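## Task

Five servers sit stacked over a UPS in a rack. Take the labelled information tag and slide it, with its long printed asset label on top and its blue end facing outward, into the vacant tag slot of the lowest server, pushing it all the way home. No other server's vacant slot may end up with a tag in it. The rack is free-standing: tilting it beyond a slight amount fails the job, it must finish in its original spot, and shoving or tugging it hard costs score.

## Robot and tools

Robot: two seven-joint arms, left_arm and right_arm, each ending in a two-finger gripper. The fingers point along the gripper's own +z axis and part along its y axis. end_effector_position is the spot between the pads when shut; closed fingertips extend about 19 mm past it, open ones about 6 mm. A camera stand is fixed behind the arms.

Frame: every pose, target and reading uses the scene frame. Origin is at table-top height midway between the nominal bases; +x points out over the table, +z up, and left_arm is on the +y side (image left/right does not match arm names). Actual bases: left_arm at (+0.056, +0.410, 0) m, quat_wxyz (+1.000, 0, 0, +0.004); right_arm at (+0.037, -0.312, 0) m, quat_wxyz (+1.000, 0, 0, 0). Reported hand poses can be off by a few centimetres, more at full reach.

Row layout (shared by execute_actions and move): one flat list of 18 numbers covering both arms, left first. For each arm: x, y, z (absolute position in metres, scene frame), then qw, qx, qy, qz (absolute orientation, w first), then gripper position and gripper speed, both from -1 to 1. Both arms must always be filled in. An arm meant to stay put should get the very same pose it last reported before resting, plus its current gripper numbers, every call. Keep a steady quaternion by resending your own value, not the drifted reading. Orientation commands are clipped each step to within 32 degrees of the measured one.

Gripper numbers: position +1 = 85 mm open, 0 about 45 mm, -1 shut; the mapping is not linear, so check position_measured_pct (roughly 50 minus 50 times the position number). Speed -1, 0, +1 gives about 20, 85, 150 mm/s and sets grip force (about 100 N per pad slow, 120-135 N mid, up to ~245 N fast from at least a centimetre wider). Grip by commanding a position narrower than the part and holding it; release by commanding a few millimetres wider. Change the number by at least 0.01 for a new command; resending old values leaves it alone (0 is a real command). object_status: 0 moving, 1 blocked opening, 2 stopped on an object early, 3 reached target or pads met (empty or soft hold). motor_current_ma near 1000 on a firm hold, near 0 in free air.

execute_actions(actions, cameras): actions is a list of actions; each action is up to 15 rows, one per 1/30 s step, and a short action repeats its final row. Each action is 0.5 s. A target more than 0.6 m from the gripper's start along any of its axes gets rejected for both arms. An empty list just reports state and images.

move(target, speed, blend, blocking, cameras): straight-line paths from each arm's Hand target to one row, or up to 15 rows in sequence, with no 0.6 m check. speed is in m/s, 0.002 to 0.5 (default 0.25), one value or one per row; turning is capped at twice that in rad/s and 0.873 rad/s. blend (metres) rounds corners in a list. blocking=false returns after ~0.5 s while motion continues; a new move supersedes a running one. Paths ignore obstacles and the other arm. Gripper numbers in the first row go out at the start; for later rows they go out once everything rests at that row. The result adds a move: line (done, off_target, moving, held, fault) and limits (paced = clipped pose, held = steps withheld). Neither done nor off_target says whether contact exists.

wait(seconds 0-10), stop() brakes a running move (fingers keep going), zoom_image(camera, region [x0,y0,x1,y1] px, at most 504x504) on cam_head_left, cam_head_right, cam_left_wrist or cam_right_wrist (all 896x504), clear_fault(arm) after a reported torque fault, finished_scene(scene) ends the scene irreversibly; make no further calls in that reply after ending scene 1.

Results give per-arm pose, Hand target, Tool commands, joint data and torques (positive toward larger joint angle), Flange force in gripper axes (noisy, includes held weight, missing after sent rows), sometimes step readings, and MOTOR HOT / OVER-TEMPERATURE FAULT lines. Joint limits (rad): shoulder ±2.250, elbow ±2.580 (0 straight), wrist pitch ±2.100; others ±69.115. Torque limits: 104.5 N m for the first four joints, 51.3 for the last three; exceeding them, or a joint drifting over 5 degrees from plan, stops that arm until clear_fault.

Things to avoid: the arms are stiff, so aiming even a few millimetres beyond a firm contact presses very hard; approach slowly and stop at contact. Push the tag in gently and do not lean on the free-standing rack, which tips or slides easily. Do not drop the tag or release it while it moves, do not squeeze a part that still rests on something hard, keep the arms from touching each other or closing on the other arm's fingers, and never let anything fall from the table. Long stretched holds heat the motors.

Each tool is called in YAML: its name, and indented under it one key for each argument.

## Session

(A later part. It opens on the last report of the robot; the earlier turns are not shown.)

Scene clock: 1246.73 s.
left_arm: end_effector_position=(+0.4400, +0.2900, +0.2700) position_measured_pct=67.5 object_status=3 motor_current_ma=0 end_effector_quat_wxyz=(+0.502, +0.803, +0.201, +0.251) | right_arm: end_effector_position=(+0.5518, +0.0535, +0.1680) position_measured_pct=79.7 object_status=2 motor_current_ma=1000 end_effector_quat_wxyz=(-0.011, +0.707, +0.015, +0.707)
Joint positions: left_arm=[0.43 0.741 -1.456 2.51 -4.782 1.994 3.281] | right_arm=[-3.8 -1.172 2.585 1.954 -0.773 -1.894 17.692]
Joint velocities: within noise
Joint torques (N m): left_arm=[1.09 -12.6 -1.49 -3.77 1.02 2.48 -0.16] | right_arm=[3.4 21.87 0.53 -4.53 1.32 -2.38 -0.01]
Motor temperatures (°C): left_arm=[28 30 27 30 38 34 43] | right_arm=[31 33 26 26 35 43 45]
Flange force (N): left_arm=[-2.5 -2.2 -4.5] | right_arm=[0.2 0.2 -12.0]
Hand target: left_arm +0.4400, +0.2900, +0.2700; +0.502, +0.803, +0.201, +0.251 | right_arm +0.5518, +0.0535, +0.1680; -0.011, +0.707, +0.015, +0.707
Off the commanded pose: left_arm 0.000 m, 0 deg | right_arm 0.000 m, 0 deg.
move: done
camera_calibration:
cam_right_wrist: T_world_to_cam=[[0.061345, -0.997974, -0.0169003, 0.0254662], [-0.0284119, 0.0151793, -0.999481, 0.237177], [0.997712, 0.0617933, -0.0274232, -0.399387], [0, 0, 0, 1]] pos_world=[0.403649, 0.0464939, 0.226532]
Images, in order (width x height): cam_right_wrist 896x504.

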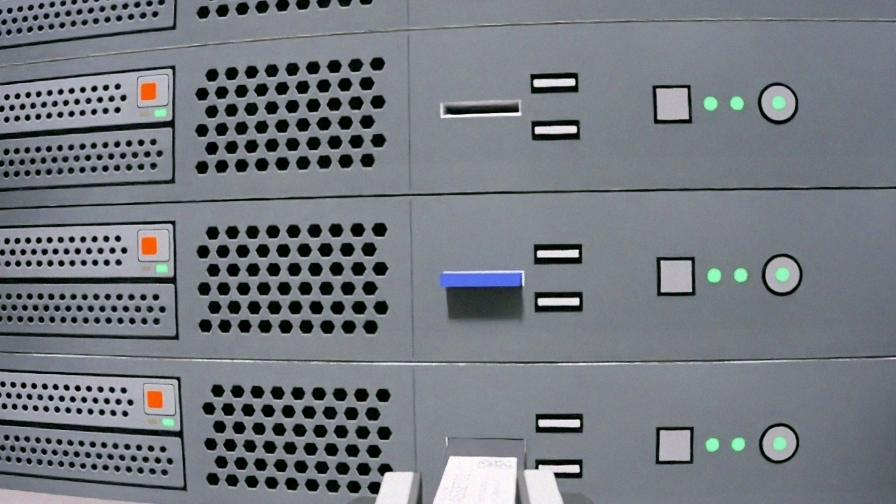

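wait:
  seconds: 0
  cameras: ["cam_left_wrist","cam_head_right"]

zoom_image:
  camera: "cam_left_wrist"
  region: [380, 120, 620, 380]

zoom_image:
  camera: "cam_head_right"
  region: [300, 40, 600, 240]

Scene clock: 1299.53 s.
left_arm: end_effector_position=(+0.4400, +0.2900, +0.2700) position_measured_pct=67.5 object_status=3 motor_current_ma=0 end_effector_quat_wxyz=(+0.502, +0.803, +0.201, +0.251) | right_arm: end_effector_position=(+0.5518, +0.0535, +0.1680) position_measured_pct=79.7 object_status=2 motor_current_ma=1000 end_effector_quat_wxyz=(-0.011, +0.707, +0.015, +0.707)
Joint positions: left_arm=[0.43 0.741 -1.456 2.51 -4.782 1.994 3.281] | right_arm=[-3.8 -1.172 2.585 1.954 -0.773 -1.894 17.692]
Joint velocities: within noise
Joint torques (N m): left_arm=[1.13 -12.59 -1.43 -3.81 0.99 2.48 -0.16] | right_arm=[3.53 21.86 0.55 -4.63 1.39 -2.34 0.01]
Motor temperatures (°C): left_arm=[28 31 27 30 38 34 43] | right_arm=[31 33 26 26 35 43 45]
Flange force (N): left_arm=[-2.6 -2.2 -4.6] | right_arm=[0.3 0.3 -12.5]
Hand target: left_arm +0.4400, +0.2900, +0.2700; +0.502, +0.803, +0.201, +0.251 | right_arm +0.5518, +0.0535, +0.1680; -0.011, +0.707, +0.015, +0.707
Tool commands: left_gripper/position=-0.35 left_gripper/speed=-0.5 right_gripper/position=-0.62 right_gripper/speed=-1.0
Off the commanded pose: left_arm 0.000 m, 0 deg | right_arm 0.000 m, 0 deg.
camera_calibration:
cam_left_wrist: T_world_to_cam=[[0.0865339, -0.412922, 0.906646, -0.159378], [-0.793436, -0.578913, -0.187931, 0.624043], [0.60247, -0.703104, -0.377723, 0.187646], [0, 0, 0, 1]] pos_world=[0.395879, 0.42739, 0.332655]
Images, in order (width x height): cam_head_right 896x504, cam_left_wrist 896x504.

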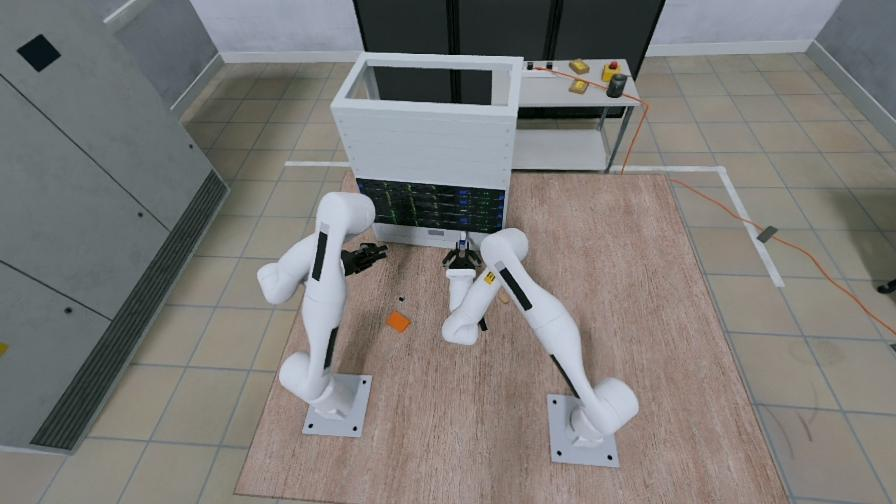

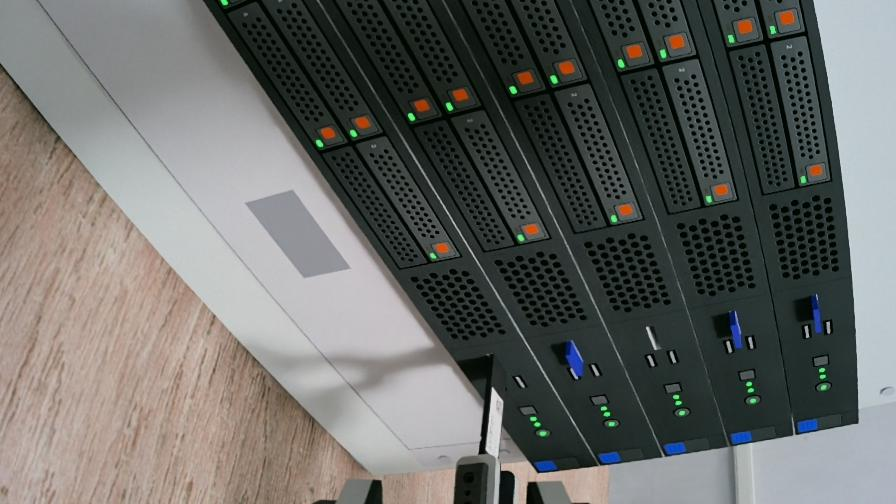

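Scaled by 1.938 from the camera's 896x504 image, which has a finer 1280x720 frame.

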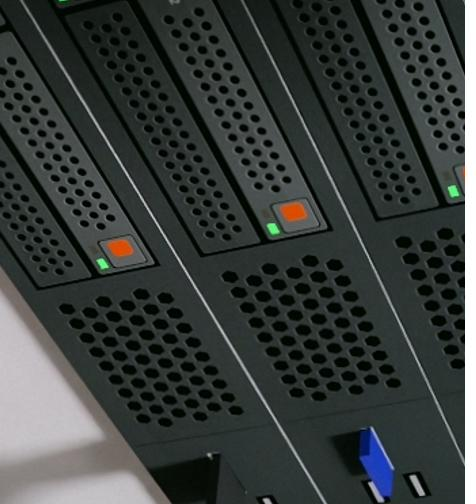

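Scaled by 1.680.

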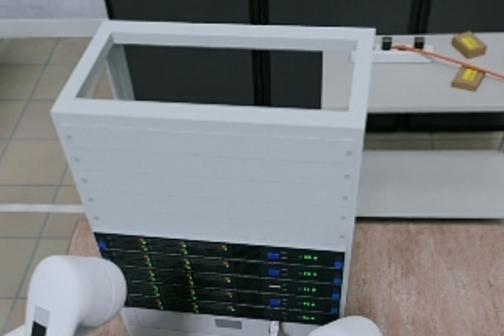

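move:
  target:
    - [0.44,0.29,0.27,0.5,0.8,0.2,0.25,-0.35,-0.5,0.5514,0.0543,0.1680,-0.0070,0.7071,0.01140,0.7071,-0.62,-1]
  speed: 0.01
  cameras: []

move:
  target:
    - [0.44,0.29,0.27,0.5,0.8,0.2,0.25,-0.35,-0.5,0.5514,0.0551,0.1680,-0.00346,0.7071,0.00785,0.7071,-0.62,-1]
  speed: 0.01
  cameras: ["cam_right_wrist"]

zoom_image:
  camera: "cam_right_wrist"
  region: [425, 420, 525, 480]

Scene clock: 1355.53 s.
left_arm: end_effector_position=(+0.4400, +0.2900, +0.2700) position_measured_pct=67.5 object_status=3 motor_current_ma=0 end_effector_quat_wxyz=(+0.502, +0.803, +0.201, +0.251) | right_arm: end_effector_position=(+0.5514, +0.0543, +0.1680) position_measured_pct=79.7 object_status=2 motor_current_ma=1000 end_effector_quat_wxyz=(-0.007, +0.707, +0.011, +0.707)
Joint positions: left_arm=[0.43 0.741 -1.456 2.51 -4.782 1.994 3.281] | right_arm=[-3.804 -1.174 2.581 1.943 -0.784 -1.896 17.697]
Joint velocities: within noise
Joint torques (N m): left_arm=[1.11 -12.62 -1.45 -3.78 1.01 2.5 -0.17] | right_arm=[-0.02 21.13 -1.36 -2.88 1.42 -2.31 0.02]
Motor temperatures (°C): left_arm=[28 31 27 30 38 34 43] | right_arm=[31 33 26 26 35 43 45]
Flange force (N): left_arm=[-2.6 -2.2 -4.5] | right_arm=[0.3 1.4 -3.2]
Hand target: left_arm +0.4400, +0.2900, +0.2700; +0.502, +0.803, +0.201, +0.251 | right_arm +0.5514, +0.0543, +0.1680; -0.007, +0.707, +0.011, +0.707
Off the commanded pose: left_arm 0.000 m, 0 deg | right_arm 0.000 m, 0 deg.
move: done
No camera images: "cameras" was empty.

Scene clock: 1356.27 s.
left_arm: end_effector_position=(+0.4400, +0.2900, +0.2700) position_measured_pct=67.5 object_status=3 motor_current_ma=0 end_effector_quat_wxyz=(+0.502, +0.803, +0.201, +0.251) | right_arm: end_effector_position=(+0.5514, +0.0551, +0.1680) position_measured_pct=79.7 object_status=2 motor_current_ma=1000 end_effector_quat_wxyz=(-0.003, +0.707, +0.008, +0.707)
Joint positions: left_arm=[0.43 0.741 -1.456 2.51 -4.782 1.994 3.281] | right_arm=[-3.808 -1.176 2.577 1.932 -0.795 -1.898 17.702]
Joint velocities: within noise
Joint torques (N m): left_arm=[1.1 -12.63 -1.47 -3.81 0.99 2.46 -0.14] | right_arm=[-0.38 21.26 -1.54 -3.2 1.76 -2.16 0.01]
Motor temperatures (°C): left_arm=[28 31 27 30 38 34 43] | right_arm=[31 33 26 26 35 43 45]
Flange force (N): left_arm=[-2.6 -2.4 -4.4] | right_arm=[0.6 2.7 -3.9]
Hand target: left_arm +0.4400, +0.2900, +0.2700; +0.502, +0.803, +0.201, +0.251 | right_arm +0.5514, +0.0551, +0.1680; -0.003, +0.707, +0.008, +0.707
Off the commanded pose: left_arm 0.000 m, 0 deg | right_arm 0.000 m, 0 deg.
move: done
camera_calibration:
cam_right_wrist: T_world_to_cam=[[0.0413488, -0.999003, -0.0168179, 0.0380915], [-0.0279992, 0.0156671, -0.999485, 0.236903], [0.998752, 0.0417984, -0.0273235, -0.398566], [0, 0, 0, 1]] pos_world=[0.403127, 0.0510013, 0.226532]
Images, in order (width x height): cam_right_wrist 896x504.

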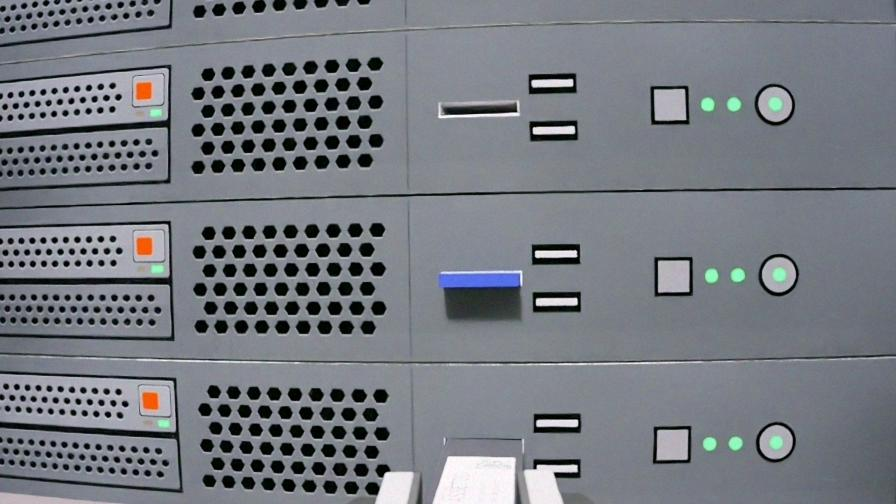

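Scaled by 5.040 from the camera's 896x504 image, which has a finer 1280x720 frame.

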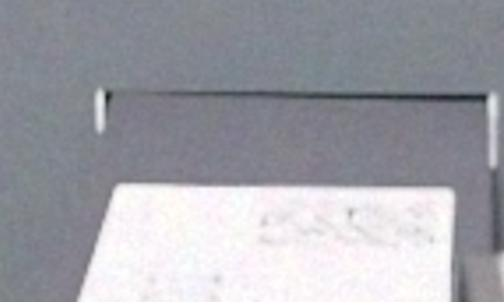

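move:
  target:
    - [0.44,0.29,0.27,0.5,0.8,0.2,0.25,-0.35,-0.5,0.5545,0.0550,0.1680,-0.00346,0.7071,0.00785,0.7071,-0.62,-1]
  speed: 0.01
  cameras: []

Scene clock: 1369.87 s.
left_arm: end_effector_position=(+0.4400, +0.2900, +0.2700) position_measured_pct=67.5 object_status=3 motor_current_ma=0 end_effector_quat_wxyz=(+0.502, +0.803, +0.201, +0.251) | right_arm: end_effector_position=(+0.5545, +0.0550, +0.1680) position_measured_pct=79.7 object_status=2 motor_current_ma=1000 end_effector_quat_wxyz=(-0.003, +0.707, +0.008, +0.707)
Joint positions: left_arm=[0.43 0.741 -1.456 2.51 -4.782 1.994 3.281] | right_arm=[-3.804 -1.176 2.58 1.927 -0.79 -1.89 17.706]
Joint velocities: within noise
Joint torques (N m): left_arm=[1.1 -12.58 -1.44 -3.78 1 2.48 -0.19] | right_arm=[0.67 21.45 -0.93 -3.8 1.88 -1.99 -0.01]
Motor temperatures (°C): left_arm=[28 31 27 30 38 34 43] | right_arm=[31 33 26 26 35 43 45]
Flange force (N): left_arm=[-2.5 -1.9 -4.5] | right_arm=[0.9 2.6 -7.3]
Hand target: left_arm +0.4400, +0.2900, +0.2700; +0.502, +0.803, +0.201, +0.251 | right_arm +0.5545, +0.0550, +0.1680; -0.003, +0.707, +0.008, +0.707
Off the commanded pose: left_arm 0.000 m, 0 deg | right_arm 0.000 m, 0 deg.
move: done
No camera images: "cameras" was empty.

move:
  target:
    - [0.44,0.29,0.27,0.5,0.8,0.2,0.25,-0.35,-0.5,0.5585,0.0548,0.1680,-0.00346,0.7071,0.00785,0.7071,-0.62,-1]
  speed: 0.012
  cameras: ["cam_right_wrist"]

zoom_image:
  camera: "cam_right_wrist"
  region: [425, 420, 525, 480]

Scene clock: 1379.20 s.
left_arm: end_effector_position=(+0.4400, +0.2900, +0.2700) position_measured_pct=67.5 object_status=3 motor_current_ma=0 end_effector_quat_wxyz=(+0.502, +0.803, +0.201, +0.251) | right_arm: end_effector_position=(+0.5585, +0.0548, +0.1680) position_measured_pct=79.7 object_status=2 motor_current_ma=1000 end_effector_quat_wxyz=(-0.003, +0.707, +0.008, +0.707)
Joint positions: left_arm=[0.43 0.741 -1.456 2.51 -4.782 1.994 3.281] | right_arm=[-3.799 -1.175 2.584 1.921 -0.783 -1.881 17.71]
Joint velocities: within noise
Joint torques (N m): left_arm=[1.12 -12.59 -1.49 -3.79 0.99 2.46 -0.16] | right_arm=[3.55 21.55 0.5 -4.59 1.33 -2.07 -0.02]
Motor temperatures (°C): left_arm=[28 31 27 30 38 34 43] | right_arm=[31 33 26 26 35 43 45]
Flange force (N): left_arm=[-2.5 -2.4 -4.5] | right_arm=[1.1 0.3 -12.2]
Hand target: left_arm +0.4400, +0.2900, +0.2700; +0.502, +0.803, +0.201, +0.251 | right_arm +0.5585, +0.0548, +0.1680; -0.003, +0.707, +0.008, +0.707
Off the commanded pose: left_arm 0.000 m, 0 deg | right_arm 0.000 m, 0 deg.
move: done
camera_calibration:
cam_right_wrist: T_world_to_cam=[[0.0413488, -0.999003, -0.0168179, 0.0375998], [-0.0279992, 0.0156671, -0.999485, 0.237205], [0.998752, 0.0417984, -0.0273235, -0.405646], [0, 0, 0, 1]] pos_world=[0.410227, 0.0508013, 0.226632]
Images, in order (width x height): cam_right_wrist 896x504.

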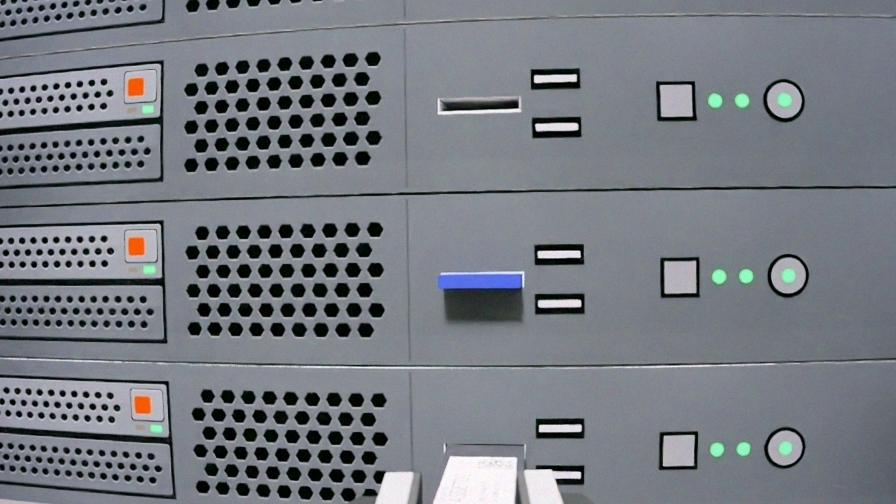

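Scaled by 5.040 from the camera's 896x504 image, which has a finer 1280x720 frame.

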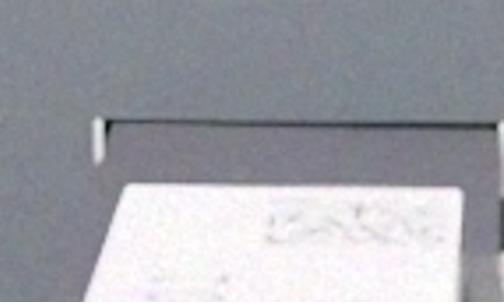

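move:
  target:
    - [0.44,0.29,0.27,0.5,0.8,0.2,0.25,-0.35,-0.5,0.5585,0.0554,0.1680,-0.00064,0.7071,0.00502,0.7071,-0.62,-1]
  speed: 0.01
  cameras: []

move:
  target:
    - [0.44,0.29,0.27,0.5,0.8,0.2,0.25,-0.35,-0.5,0.5610,0.0554,0.1680,-0.00064,0.7071,0.00502,0.7071,-0.62,-1]
  speed: 0.01
  cameras: []

Scene clock: 1389.73 s.
left_arm: end_effector_position=(+0.4400, +0.2900, +0.2700) position_measured_pct=67.5 object_status=3 motor_current_ma=0 end_effector_quat_wxyz=(+0.502, +0.803, +0.201, +0.251) | right_arm: end_effector_position=(+0.5585, +0.0554, +0.1680) position_measured_pct=79.7 object_status=2 motor_current_ma=1000 end_effector_quat_wxyz=(-0.001, +0.707, +0.005, +0.707)
Joint positions: left_arm=[0.43 0.741 -1.456 2.51 -4.782 1.994 3.281] | right_arm=[-3.802 -1.176 2.581 1.912 -0.791 -1.882 17.714]
Joint velocities: within noise
Joint torques (N m): left_arm=[1.09 -12.59 -1.47 -3.77 1 2.49 -0.15] | right_arm=[0.74 21.13 -1.03 -3.52 1.59 -1.95 -0.04]
Motor temperatures (°C): left_arm=[28 31 27 30 38 34 43] | right_arm=[31 33 26 26 35 43 45]
Flange force (N): left_arm=[-2.6 -2.1 -4.5] | right_arm=[1.2 1.8 -6.0]
Hand target: left_arm +0.4400, +0.2900, +0.2700; +0.502, +0.803, +0.201, +0.251 | right_arm +0.5585, +0.0554, +0.1680; -0.001, +0.707, +0.005, +0.707
Off the commanded pose: left_arm 0.000 m, 0 deg | right_arm 0.000 m, 0 deg.
move: done
No camera images: "cameras" was empty.

Scene clock: 1390.43 s.
left_arm: end_effector_position=(+0.4400, +0.2900, +0.2700) position_measured_pct=67.5 object_status=3 motor_current_ma=0 end_effector_quat_wxyz=(+0.502, +0.803, +0.201, +0.251) | right_arm: end_effector_position=(+0.5610, +0.0554, +0.1680) position_measured_pct=79.7 object_status=2 motor_current_ma=1000 end_effector_quat_wxyz=(-0.001, +0.707, +0.005, +0.707)
Joint positions: left_arm=[0.43 0.741 -1.456 2.51 -4.782 1.994 3.281] | right_arm=[-3.799 -1.176 2.583 1.908 -0.787 -1.876 17.717]
Joint velocities: within noise
Joint torques (N m): left_arm=[1.13 -12.59 -1.46 -3.77 1.01 2.45 -0.18] | right_arm=[1.13 21.16 -0.77 -3.93 1.74 -1.78 -0.01]
Motor temperatures (°C): left_arm=[28 31 27 30 38 34 43] | right_arm=[31 33 26 26 35 43 45]
Flange force (N): left_arm=[-2.5 -2.2 -4.6] | right_arm=[1.6 2.4 -8.1]
Hand target: left_arm +0.4400, +0.2900, +0.2700; +0.502, +0.803, +0.201, +0.251 | right_arm +0.5610, +0.0554, +0.1680; -0.001, +0.707, +0.005, +0.707
Off the commanded pose: left_arm 0.000 m, 0 deg | right_arm 0.000 m, 0 deg.
move: done
No camera images: "cameras" was empty.

move:
  target:
    - [0.44,0.29,0.27,0.5,0.8,0.2,0.25,-0.35,-0.5,0.5610,0.0560,0.1681,0.00148,0.7071,0.0029,0.7071,-0.62,-1]
    - [0.44,0.29,0.27,0.5,0.8,0.2,0.25,-0.35,-0.5,0.5650,0.0560,0.1681,0.00148,0.7071,0.0029,0.7071,-0.62,-1]
  speed: 0.012
  cameras: ["cam_right_wrist"]

zoom_image:
  camera: "cam_right_wrist"
  region: [425, 420, 525, 480]

Scene clock: 1401.43 s.
left_arm: end_effector_position=(+0.4400, +0.2900, +0.2700) position_measured_pct=67.5 object_status=3 motor_current_ma=0 end_effector_quat_wxyz=(+0.502, +0.803, +0.201, +0.251) | right_arm: end_effector_position=(+0.5650, +0.0560, +0.1681) position_measured_pct=79.7 object_status=2 motor_current_ma=1000 end_effector_quat_wxyz=(+0.001, +0.707, +0.003, +0.707)
Joint positions: left_arm=[0.43 0.741 -1.456 2.51 -4.782 1.994 3.281] | right_arm=[-3.797 -1.177 2.584 1.894 -0.787 -1.868 17.725]
Joint velocities: within noise
Joint torques (N m): left_arm=[1.09 -12.59 -1.47 -3.79 0.99 2.48 -0.15] | right_arm=[-0.75 21.09 -1.74 -3.62 2.35 -1.32 -0.05]
Motor temperatures (°C): left_arm=[28 31 27 30 38 34 43] | right_arm=[31 33 26 26 35 42 45]
Flange force (N): left_arm=[-2.6 -2.2 -4.4] | right_arm=[1.8 4.2 -6.1]
Hand target: left_arm +0.4400, +0.2900, +0.2700; +0.502, +0.803, +0.201, +0.251 | right_arm +0.5650, +0.0560, +0.1681; +0.001, +0.707, +0.003, +0.707
Off the commanded pose: left_arm 0.000 m, 0 deg | right_arm 0.000 m, 0 deg.
move: done
camera_calibration:
cam_right_wrist: T_world_to_cam=[[0.0273471, -0.999484, -0.0168587, 0.0464036], [-0.0277774, 0.0160987, -0.999484, 0.237221], [0.99924, 0.0278013, -0.0273228, -0.411704], [0, 0, 0, 1]] pos_world=[0.416712, 0.0540066, 0.226632]
Images, in order (width x height): cam_right_wrist 896x504.

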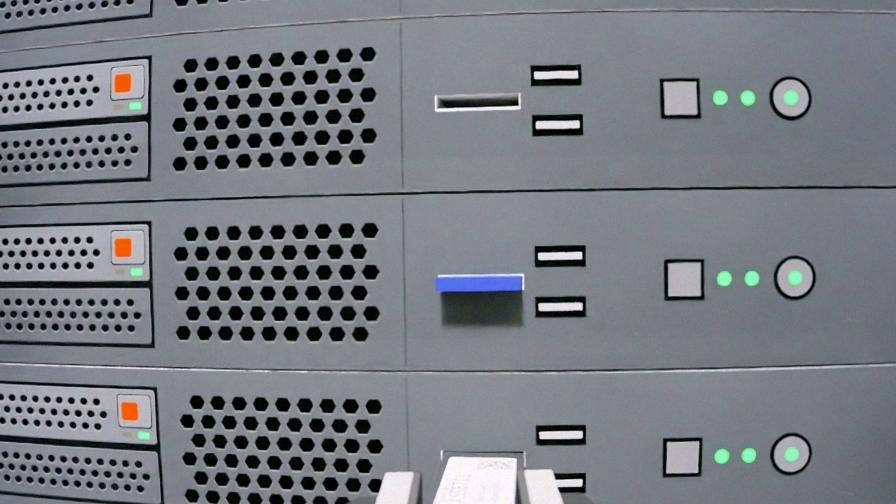

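Scaled by 5.040 from the camera's 896x504 image, which has a finer 1280x720 frame.

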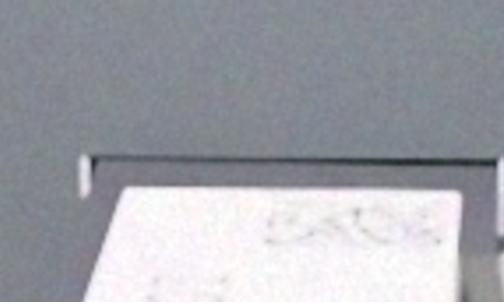

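move:
  target:
    - [0.44,0.29,0.27,0.5,0.8,0.2,0.25,-0.35,-0.5,0.5730,0.0557,0.1682,0.00148,0.7071,0.0029,0.7071,-0.62,-1]
  speed: 0.015
  cameras: []

Scene clock: 1408.17 s.
left_arm: end_effector_position=(+0.4400, +0.2900, +0.2700) position_measured_pct=67.5 object_status=3 motor_current_ma=0 end_effector_quat_wxyz=(+0.502, +0.803, +0.201, +0.251) | right_arm: end_effector_position=(+0.5730, +0.0557, +0.1682) position_measured_pct=79.7 object_status=2 motor_current_ma=1000 end_effector_quat_wxyz=(+0.001, +0.707, +0.003, +0.707)
Joint positions: left_arm=[0.43 0.741 -1.456 2.51 -4.782 1.994 3.281] | right_arm=[-3.787 -1.175 2.591 1.881 -0.775 -1.848 17.733]
Joint velocities: within noise
Joint torques (N m): left_arm=[1.12 -12.59 -1.49 -3.77 1 2.48 -0.16] | right_arm=[-1.19 20.83 -2.03 -3.62 2.49 -1.09 -0.03]
Motor temperatures (°C): left_arm=[28 31 27 30 38 34 43] | right_arm=[31 33 26 26 35 42 45]
Flange force (N): left_arm=[-2.5 -2.3 -4.5] | right_arm=[2.4 4.8 -5.8]
Hand target: left_arm +0.4400, +0.2900, +0.2700; +0.502, +0.803, +0.201, +0.251 | right_arm +0.5730, +0.0557, +0.1682; +0.001, +0.707, +0.003, +0.707
Off the commanded pose: left_arm 0.000 m, 0 deg | right_arm 0.000 m, 0 deg.
move: done
No camera images: "cameras" was empty.

move:
  target:
    - [0.44,0.29,0.27,0.5,0.8,0.2,0.25,-0.35,-0.5,0.5830,0.0552,0.1685,0.00148,0.7071,0.0029,0.7071,-0.62,-1]
  speed: 0.015
  cameras: ["cam_right_wrist"]

Scene clock: 1422.77 s.
left_arm: end_effector_position=(+0.4400, +0.2900, +0.2700) position_measured_pct=67.5 object_status=3 motor_current_ma=0 end_effector_quat_wxyz=(+0.502, +0.803, +0.201, +0.251) | right_arm: end_effector_position=(+0.5830, +0.0552, +0.1685) position_measured_pct=79.7 object_status=2 motor_current_ma=1000 end_effector_quat_wxyz=(+0.001, +0.707, +0.003, +0.707)
Joint positions: left_arm=[0.43 0.741 -1.456 2.51 -4.782 1.994 3.281] | right_arm=[-3.774 -1.174 2.599 1.864 -0.76 -1.825 17.744]
Joint velocities: within noise
Joint torques (N m): left_arm=[1.11 -12.53 -1.5 -3.78 0.98 2.48 -0.16] | right_arm=[-1.88 21.5 -2.31 -3.78 2.84 -1.21 0.07]
Motor temperatures (°C): left_arm=[28 31 27 30 38 34 43] | right_arm=[31 33 26 26 35 42 45]
Flange force (N): left_arm=[-2.5 -2.1 -4.5] | right_arm=[1.5 5.4 -5.1]
Hand target: left_arm +0.4400, +0.2900, +0.2700; +0.502, +0.803, +0.201, +0.251 | right_arm +0.5830, +0.0552, +0.1685; +0.001, +0.707, +0.003, +0.707
Off the commanded pose: left_arm 0.000 m, 0 deg | right_arm 0.000 m, 0 deg.
move: done
camera_calibration:
cam_right_wrist: T_world_to_cam=[[0.0273488, -0.999484, -0.016856, 0.0451171], [-0.0276774, 0.0160988, -0.999487, 0.23809], [0.999243, 0.0278013, -0.0272229, -0.429681], [0, 0, 0, 1]] pos_world=[0.434711, 0.0532066, 0.227032]
Images, in order (width x height): cam_right_wrist 896x504.

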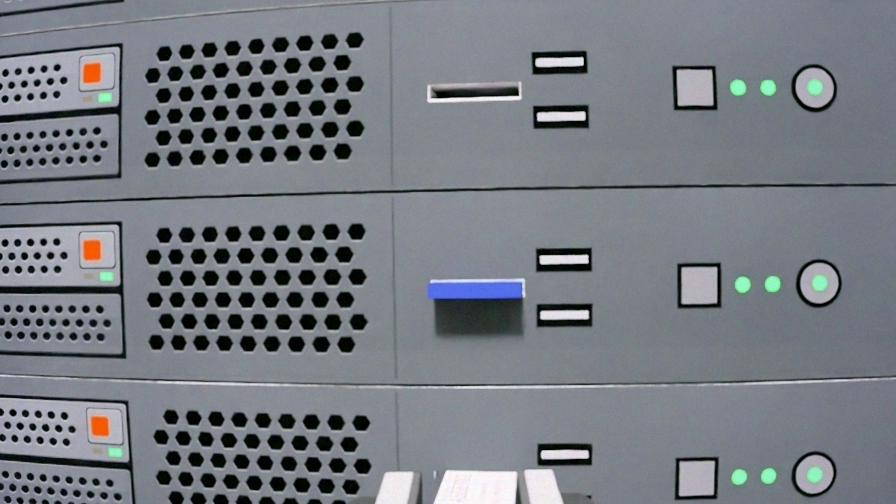

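move:
  target:
    - [0.44,0.29,0.27,0.5,0.8,0.2,0.25,-0.35,-0.5,0.5930,0.0544,0.1686,0.00148,0.7071,0.0029,0.7071,-0.62,-1]
  speed: 0.015
  cameras: []

Scene clock: 1430.73 s.
left_arm: end_effector_position=(+0.4400, +0.2900, +0.2700) position_measured_pct=67.5 object_status=3 motor_current_ma=0 end_effector_quat_wxyz=(+0.502, +0.803, +0.201, +0.251) | right_arm: end_effector_position=(+0.5930, +0.0544, +0.1686) position_measured_pct=79.7 object_status=2 motor_current_ma=1000 end_effector_quat_wxyz=(+0.001, +0.707, +0.003, +0.707)
Joint positions: left_arm=[0.43 0.741 -1.456 2.51 -4.782 1.994 3.281] | right_arm=[-3.762 -1.173 2.607 1.848 -0.745 -1.801 17.753]
Joint velocities: within noise
Joint torques (N m): left_arm=[1.11 -12.58 -1.45 -3.77 0.99 2.46 -0.18] | right_arm=[-1.17 21.76 -1.83 -3.99 2.58 -1.41 0.06]
Motor temperatures (°C): left_arm=[28 31 27 30 38 34 43] | right_arm=[31 33 26 26 35 42 45]
Flange force (N): left_arm=[-2.5 -2.1 -4.5] | right_arm=[1.4 4.2 -5.4]
Hand target: left_arm +0.4400, +0.2900, +0.2700; +0.502, +0.803, +0.201, +0.251 | right_arm +0.5930, +0.0544, +0.1686; +0.001, +0.707, +0.003, +0.707
Off the commanded pose: left_arm 0.000 m, 0 deg | right_arm 0.000 m, 0 deg.
move: done
No camera images: "cameras" was empty.

move:
  target:
    - [0.44,0.29,0.27,0.5,0.8,0.2,0.25,-0.35,-0.5,0.6040,0.0535,0.1688,0.00148,0.7071,0.0029,0.7071,-0.62,-1]
  speed: 0.015
  cameras: ["cam_right_wrist","cam_left_wrist"]

zoom_image:
  camera: "cam_left_wrist"
  region: [440, 330, 560, 450]

Scene clock: 1438.20 s.
left_arm: end_effector_position=(+0.4400, +0.2900, +0.2700) position_measured_pct=67.5 object_status=3 motor_current_ma=0 end_effector_quat_wxyz=(+0.502, +0.803, +0.201, +0.251) | right_arm: end_effector_position=(+0.6040, +0.0535, +0.1688) position_measured_pct=79.7 object_status=2 motor_current_ma=1000 end_effector_quat_wxyz=(+0.001, +0.707, +0.003, +0.707)
Joint positions: left_arm=[0.43 0.741 -1.456 2.51 -4.782 1.994 3.281] | right_arm=[-3.748 -1.172 2.616 1.829 -0.729 -1.775 17.763]
Joint velocities: within noise
Joint torques (N m): left_arm=[1.07 -12.63 -1.47 -3.8 1 2.45 -0.17] | right_arm=[-0.65 22.52 -1.59 -4.38 2.58 -1.69 0.05]
Motor temperatures (°C): left_arm=[28 31 27 30 38 34 43] | right_arm=[31 33 26 26 35 42 45]
Flange force (N): left_arm=[-2.6 -2.2 -4.3] | right_arm=[0.4 3.3 -5.8]
Hand target: left_arm +0.4400, +0.2900, +0.2700; +0.502, +0.803, +0.201, +0.251 | right_arm +0.6040, +0.0535, +0.1688; +0.001, +0.707, +0.003, +0.707
Off the commanded pose: left_arm 0.000 m, 0 deg | right_arm 0.000 m, 0 deg.
move: done
camera_calibration:
cam_left_wrist: T_world_to_cam=[[0.0865339, -0.412922, 0.906646, -0.159378], [-0.793436, -0.578913, -0.187931, 0.624043], [0.60247, -0.703104, -0.377723, 0.187646], [0, 0, 0, 1]] pos_world=[0.395879, 0.42739, 0.332655]
cam_right_wrist: T_world_to_cam=[[0.0273471, -0.999484, -0.0168587, 0.0428501], [-0.0277774, 0.0160987, -0.999484, 0.239044], [0.99924, 0.0278013, -0.0273228, -0.450586], [0, 0, 0, 1]] pos_world=[0.455712, 0.0515066, 0.227332]
Images, in order (width x height): cam_left_wrist 896x504, cam_right_wrist 896x504.

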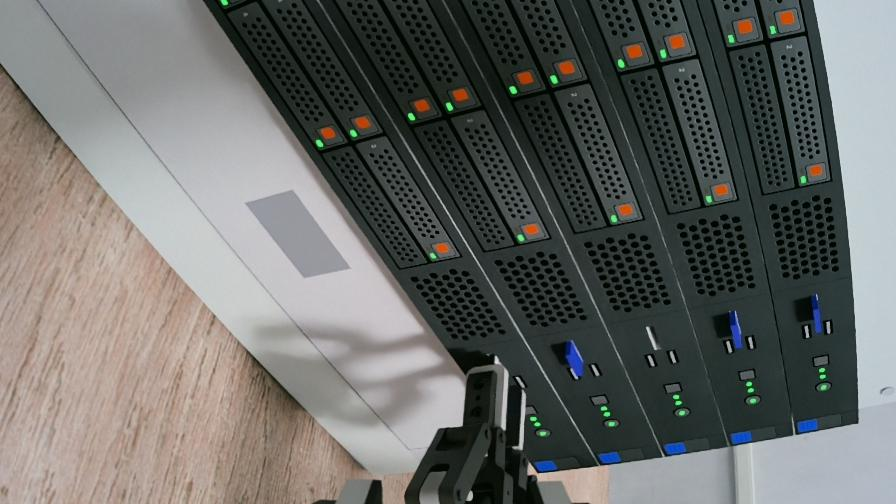

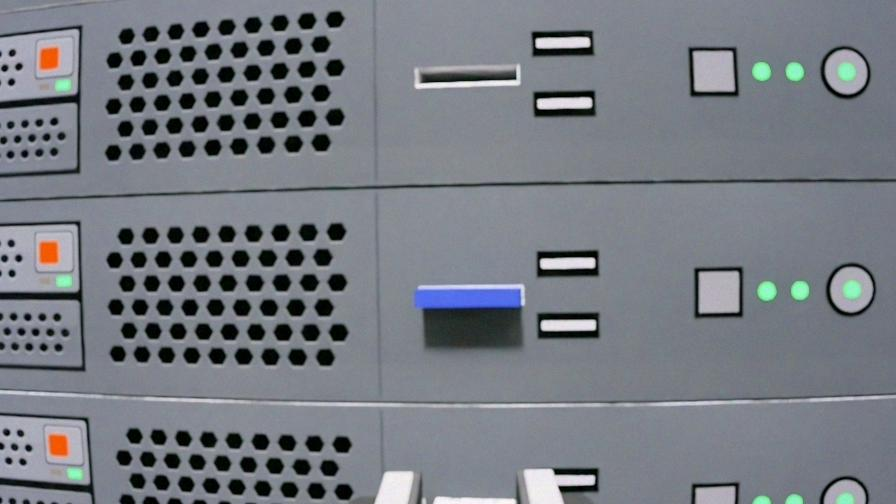

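Scaled by 4.200 from the camera's 896x504 image, which has a finer 1280x720 frame.

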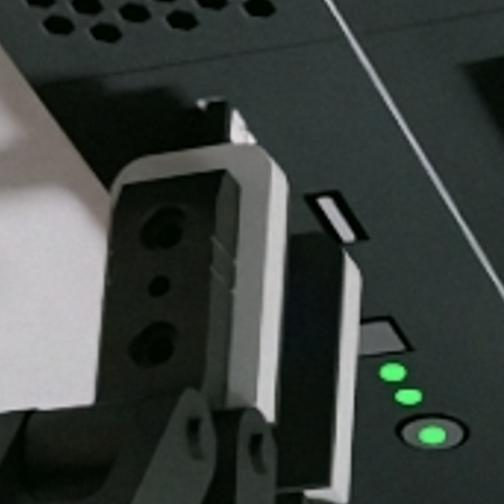

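move:
  target:
    - [0.44,0.29,0.27,0.5,0.8,0.2,0.25,-0.35,-0.5,0.6070,0.0532,0.1688,0.00148,0.7071,0.0029,0.7071,-0.62,-1]
  speed: 0.01
  cameras: ["cam_left_wrist"]

zoom_image:
  camera: "cam_left_wrist"
  region: [460, 335, 540, 415]

Scene clock: 1444.80 s.
left_arm: end_effector_position=(+0.4400, +0.2900, +0.2700) position_measured_pct=67.5 object_status=3 motor_current_ma=0 end_effector_quat_wxyz=(+0.502, +0.803, +0.201, +0.251) | right_arm: end_effector_position=(+0.6070, +0.0532, +0.1688) position_measured_pct=79.7 object_status=2 motor_current_ma=1000 end_effector_quat_wxyz=(+0.001, +0.707, +0.003, +0.707)
Joint positions: left_arm=[0.43 0.741 -1.456 2.51 -4.782 1.994 3.281] | right_arm=[-3.744 -1.172 2.618 1.823 -0.725 -1.768 17.765]
Joint velocities: within noise
Joint torques (N m): left_arm=[1.11 -12.65 -1.45 -3.76 1.01 2.47 -0.2] | right_arm=[-0.3 22.62 -1.33 -4.5 2.43 -1.75 0.06]
Motor temperatures (°C): left_arm=[28 31 27 30 38 34 43] | right_arm=[31 33 26 26 35 42 45]
Flange force (N): left_arm=[-2.4 -2.1 -4.4] | right_arm=[0.3 2.9 -6.1]
Hand target: left_arm +0.4400, +0.2900, +0.2700; +0.502, +0.803, +0.201, +0.251 | right_arm +0.6070, +0.0532, +0.1688; +0.001, +0.707, +0.003, +0.707
Off the commanded pose: left_arm 0.000 m, 0 deg | right_arm 0.000 m, 0 deg.
move: done
camera_calibration:
cam_left_wrist: T_world_to_cam=[[0.0865339, -0.412922, 0.906646, -0.159378], [-0.793436, -0.578913, -0.187931, 0.624043], [0.60247, -0.703104, -0.377723, 0.187646], [0, 0, 0, 1]] pos_world=[0.395879, 0.42739, 0.332655]
Images, in order (width x height): cam_left_wrist 896x504.

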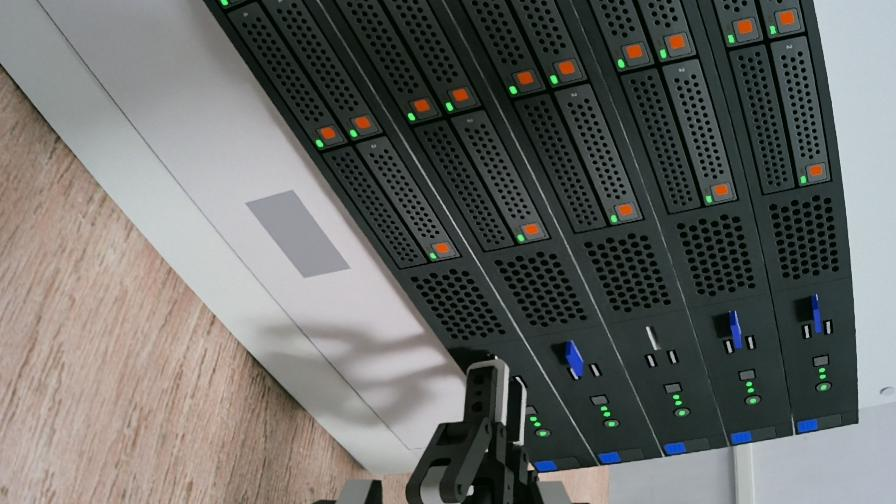

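Scaled by 6.300 from the camera's 896x504 image, which has a finer 1280x720 frame.

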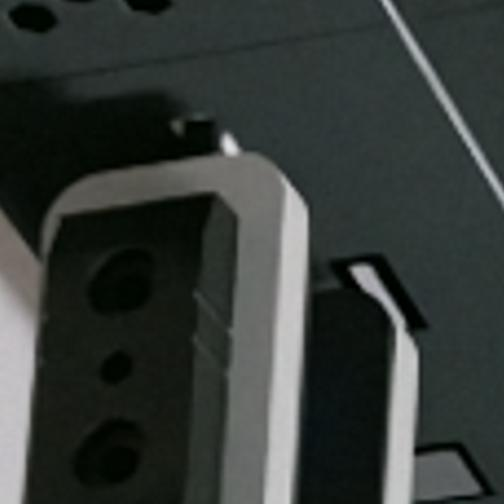

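move:
  target:
    - [0.44,0.29,0.27,0.5,0.8,0.2,0.25,-0.35,-0.5,0.6065,0.0532,0.1688,0.00148,0.7071,0.0029,0.7071,-0.35,-0.5]
    - [0.44,0.29,0.27,0.5,0.8,0.2,0.25,-0.35,-0.5,0.5400,0.0582,0.1688,0.00148,0.7071,0.0029,0.7071,-0.35,-0.5]
    - [0.44,0.29,0.27,0.5,0.8,0.2,0.25,-0.35,-0.5,0.5380,0.0582,0.1690,0.00148,0.7071,0.0029,0.7071,-1,0]
  speed: [0.01,0.07,0.05]
  cameras: ["cam_right_wrist","cam_left_wrist"]

zoom_image:
  camera: "cam_right_wrist"
  region: [400, 250, 580, 480]

zoom_image:
  camera: "cam_left_wrist"
  region: [460, 320, 600, 400]

Scene clock: 1458.10 s.
left_arm: end_effector_position=(+0.4400, +0.2900, +0.2700) position_measured_pct=67.5 object_status=3 motor_current_ma=0 end_effector_quat_wxyz=(+0.502, +0.803, +0.201, +0.251) | right_arm: end_effector_position=(+0.5380, +0.0582, +0.1690) position_measured_pct=98.7 object_status=0 motor_current_ma=350 end_effector_quat_wxyz=(+0.001, +0.707, +0.003, +0.707)
Joint positions: left_arm=[0.43 0.741 -1.456 2.51 -4.782 1.994 3.281] | right_arm=[-3.834 -1.18 2.559 1.933 -0.834 -1.929 17.699]
Joint velocities: within noise
Joint torques (N m): left_arm=[1.1 -12.58 -1.47 -3.77 0.99 2.47 -0.17] | right_arm=[-0.48 21.12 -1.6 -2.65 1.31 -2.55 0.05]
Motor temperatures (°C): left_arm=[28 31 27 30 38 34 43] | right_arm=[31 33 26 26 36 42 45]
Flange force (N): left_arm=[-2.5 -2.1 -4.5] | right_arm=[0.2 1.7 -1.4]
Hand target: left_arm +0.4400, +0.2900, +0.2700; +0.502, +0.803, +0.201, +0.251 | right_arm +0.5380, +0.0582, +0.1690; +0.001, +0.707, +0.003, +0.707
Off the commanded pose: left_arm 0.000 m, 0 deg | right_arm 0.000 m, 0 deg.
move: done
camera_calibration:
cam_left_wrist: T_world_to_cam=[[0.0865339, -0.412922, 0.906646, -0.159378], [-0.793436, -0.578913, -0.187931, 0.624043], [0.60247, -0.703104, -0.377723, 0.187646], [0, 0, 0, 1]] pos_world=[0.395879, 0.42739, 0.332655]
cam_right_wrist: T_world_to_cam=[[0.0273471, -0.999484, -0.0168587, 0.049356], [-0.0277774, 0.0160987, -0.999484, 0.237335], [0.99924, 0.0278013, -0.0273228, -0.384761], [0, 0, 0, 1]] pos_world=[0.389712, 0.0562066, 0.227532]
Images, in order (width x height): cam_left_wrist 896x504, cam_right_wrist 896x504.

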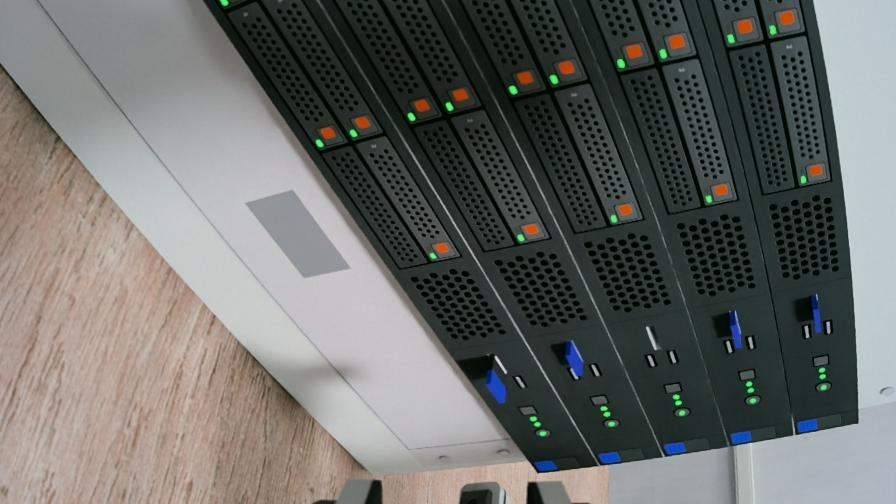

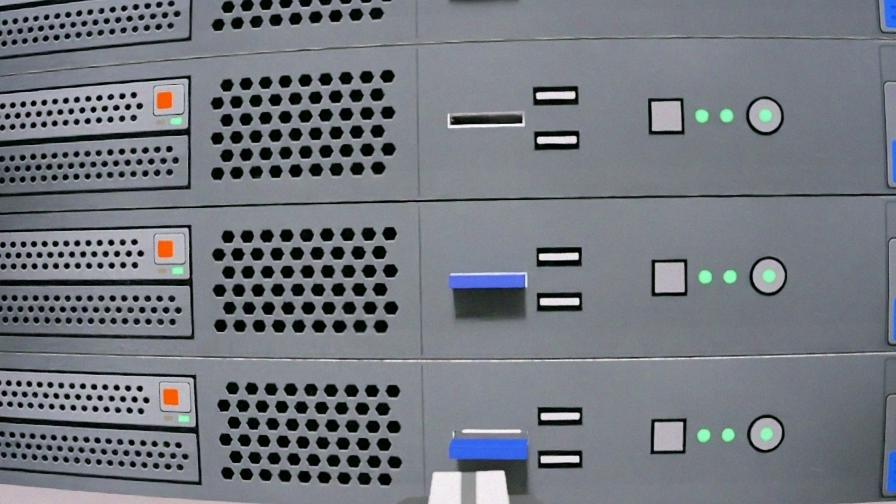

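Scaled by 2.191 from the camera's 896x504 image, which has a finer 1280x720 frame.

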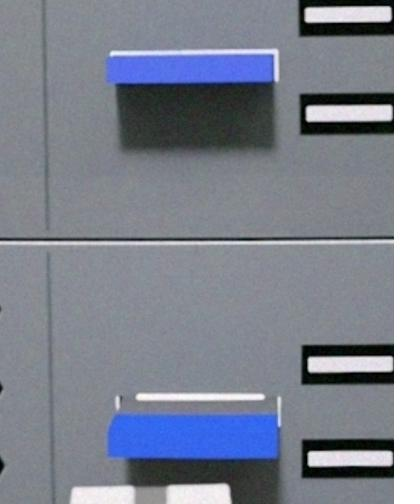

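Scaled by 3.600 from the camera's 896x504 image, which has a finer 1280x720 frame.

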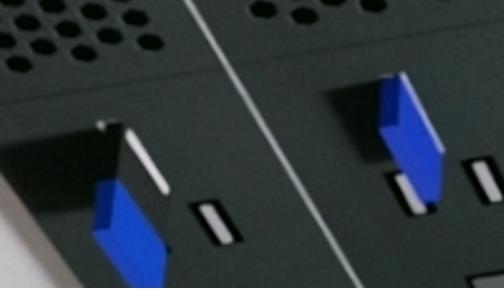

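move:
  target:
    - [0.44,0.29,0.27,0.5,0.8,0.2,0.25,-0.35,-0.5,0.5700,0.0538,0.1690,0.00148,0.7071,0.0029,0.7071,-1,0]
    - [0.44,0.29,0.27,0.5,0.8,0.2,0.25,-0.35,-0.5,0.5880,0.0537,0.1690,0.00148,0.7071,0.0029,0.7071,-1,0]
  speed: [0.06,0.03]
  cameras: ["cam_right_wrist","cam_left_wrist"]

move:
  target:
    - [0.44,0.29,0.27,0.5,0.8,0.2,0.25,-0.35,-0.5,0.5970,0.0536,0.1690,0.00148,0.7071,0.0029,0.7071,-1,0]
  speed: 0.01
  cameras: ["cam_left_wrist"]

zoom_image:
  camera: "cam_left_wrist"
  region: [460, 320, 600, 400]

Scene clock: 1476.47 s.
left_arm: end_effector_position=(+0.4400, +0.2900, +0.2700) position_measured_pct=67.5 object_status=3 motor_current_ma=0 end_effector_quat_wxyz=(+0.502, +0.803, +0.201, +0.251) | right_arm: end_effector_position=(+0.5880, +0.0537, +0.1690) position_measured_pct=98.7 object_status=3 motor_current_ma=940 end_effector_quat_wxyz=(+0.001, +0.707, +0.003, +0.707)
Joint positions: left_arm=[0.43 0.741 -1.456 2.51 -4.782 1.994 3.281] | right_arm=[-3.766 -1.171 2.604 1.86 -0.752 -1.813 17.747]
Joint velocities: within noise
Joint torques (N m): left_arm=[1.06 -12.61 -1.47 -3.76 0.98 2.51 -0.17] | right_arm=[-0.46 21.95 -1.51 -3.35 1.54 -2.45 0.06]
Motor temperatures (°C): left_arm=[28 31 27 30 38 34 43] | right_arm=[31 33 26 26 35 42 45]
Flange force (N): left_arm=[-2.5 -1.9 -4.2] | right_arm=[0.1 1.2 -1.5]
Hand target: left_arm +0.4400, +0.2900, +0.2700; +0.502, +0.803, +0.201, +0.251 | right_arm +0.5880, +0.0537, +0.1690; +0.001, +0.707, +0.003, +0.707
Off the commanded pose: left_arm 0.000 m, 0 deg | right_arm 0.000 m, 0 deg.
move: done
camera_calibration:
cam_left_wrist: T_world_to_cam=[[0.0865339, -0.412922, 0.906646, -0.159378], [-0.793436, -0.578913, -0.187931, 0.624043], [0.60247, -0.703104, -0.377723, 0.187646], [0, 0, 0, 1]] pos_world=[0.395879, 0.42739, 0.332655]
cam_right_wrist: T_world_to_cam=[[0.0273488, -0.999484, -0.016856, 0.0434913], [-0.0276774, 0.0160988, -0.999487, 0.238853], [0.999243, 0.0278013, -0.0272229, -0.434619], [0, 0, 0, 1]] pos_world=[0.439711, 0.0517066, 0.227632]
Images, in order (width x height): cam_left_wrist 896x504, cam_right_wrist 896x504.

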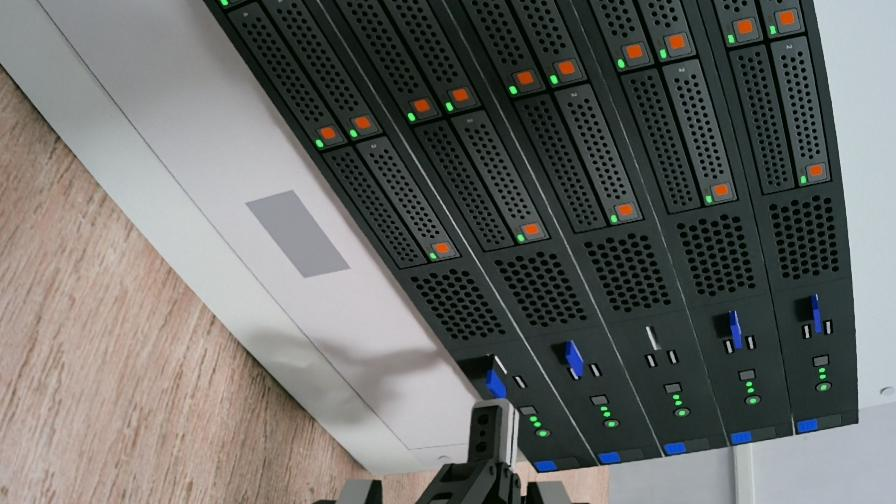

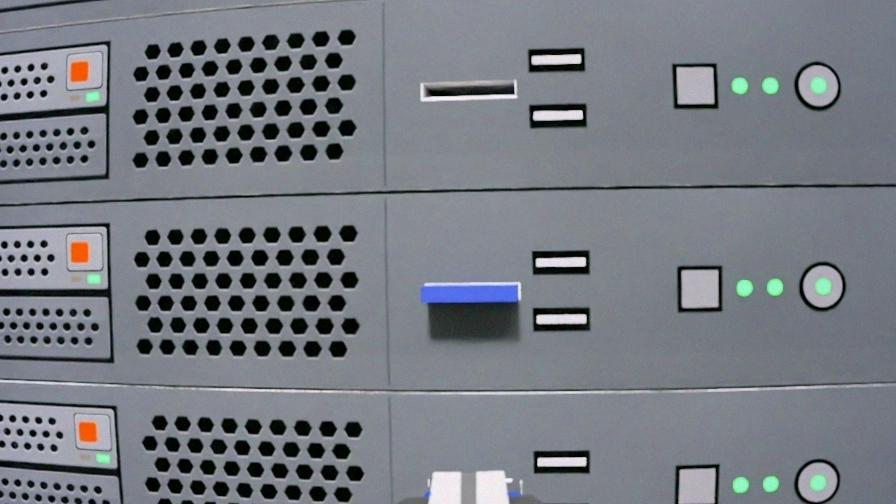

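Scene clock: 1477.60 s.
left_arm: end_effector_position=(+0.4400, +0.2900, +0.2700) position_measured_pct=67.5 object_status=3 motor_current_ma=0 end_effector_quat_wxyz=(+0.502, +0.803, +0.201, +0.251) | right_arm: end_effector_position=(+0.5970, +0.0536, +0.1690) position_measured_pct=98.7 object_status=3 motor_current_ma=940 end_effector_quat_wxyz=(+0.001, +0.707, +0.003, +0.707)
Joint positions: left_arm=[0.43 0.741 -1.456 2.51 -4.782 1.994 3.281] | right_arm=[-3.756 -1.171 2.611 1.842 -0.739 -1.791 17.756]
Joint velocities: within noise
Joint torques (N m): left_arm=[1.12 -12.6 -1.45 -3.79 0.99 2.48 -0.16] | right_arm=[0.1 22.2 -1.21 -3.77 1.53 -2.32 0.11]
Motor temperatures (°C): left_arm=[28 31 27 30 38 34 43] | right_arm=[31 33 26 26 35 42 45]
Flange force (N): left_arm=[-2.6 -2.2 -4.5] | right_arm=[0.0 1.2 -3.1]
Hand target: left_arm +0.4400, +0.2900, +0.2700; +0.502, +0.803, +0.201, +0.251 | right_arm +0.5970, +0.0536, +0.1690; +0.001, +0.707, +0.003, +0.707
Off the commanded pose: left_arm 0.000 m, 0 deg | right_arm 0.000 m, 0 deg.
move: done
camera_calibration:
cam_left_wrist: T_world_to_cam=[[0.0865339, -0.412922, 0.906646, -0.159378], [-0.793436, -0.578913, -0.187931, 0.624043], [0.60247, -0.703104, -0.377723, 0.187646], [0, 0, 0, 1]] pos_world=[0.395879, 0.42739, 0.332655]
Images, in order (width x height): cam_left_wrist 896x504.

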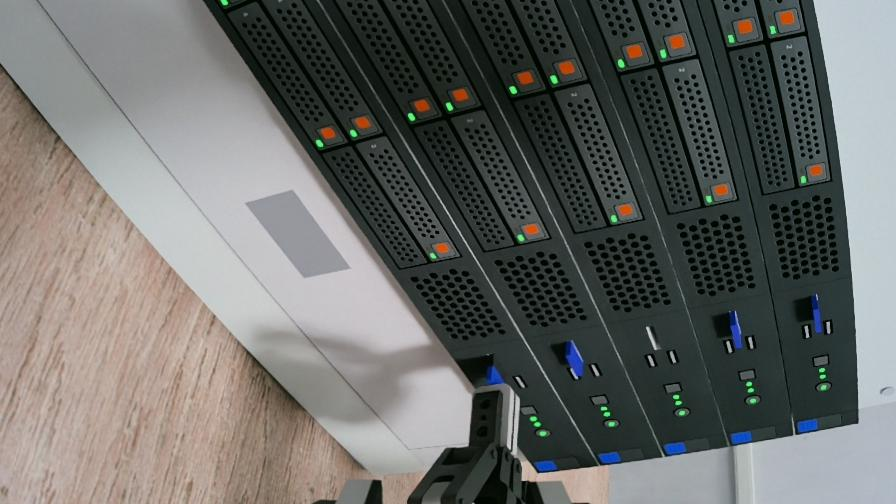

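Scaled by 3.600 from the camera's 896x504 image, which has a finer 1280x720 frame.

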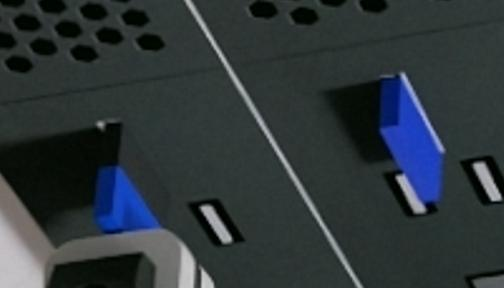

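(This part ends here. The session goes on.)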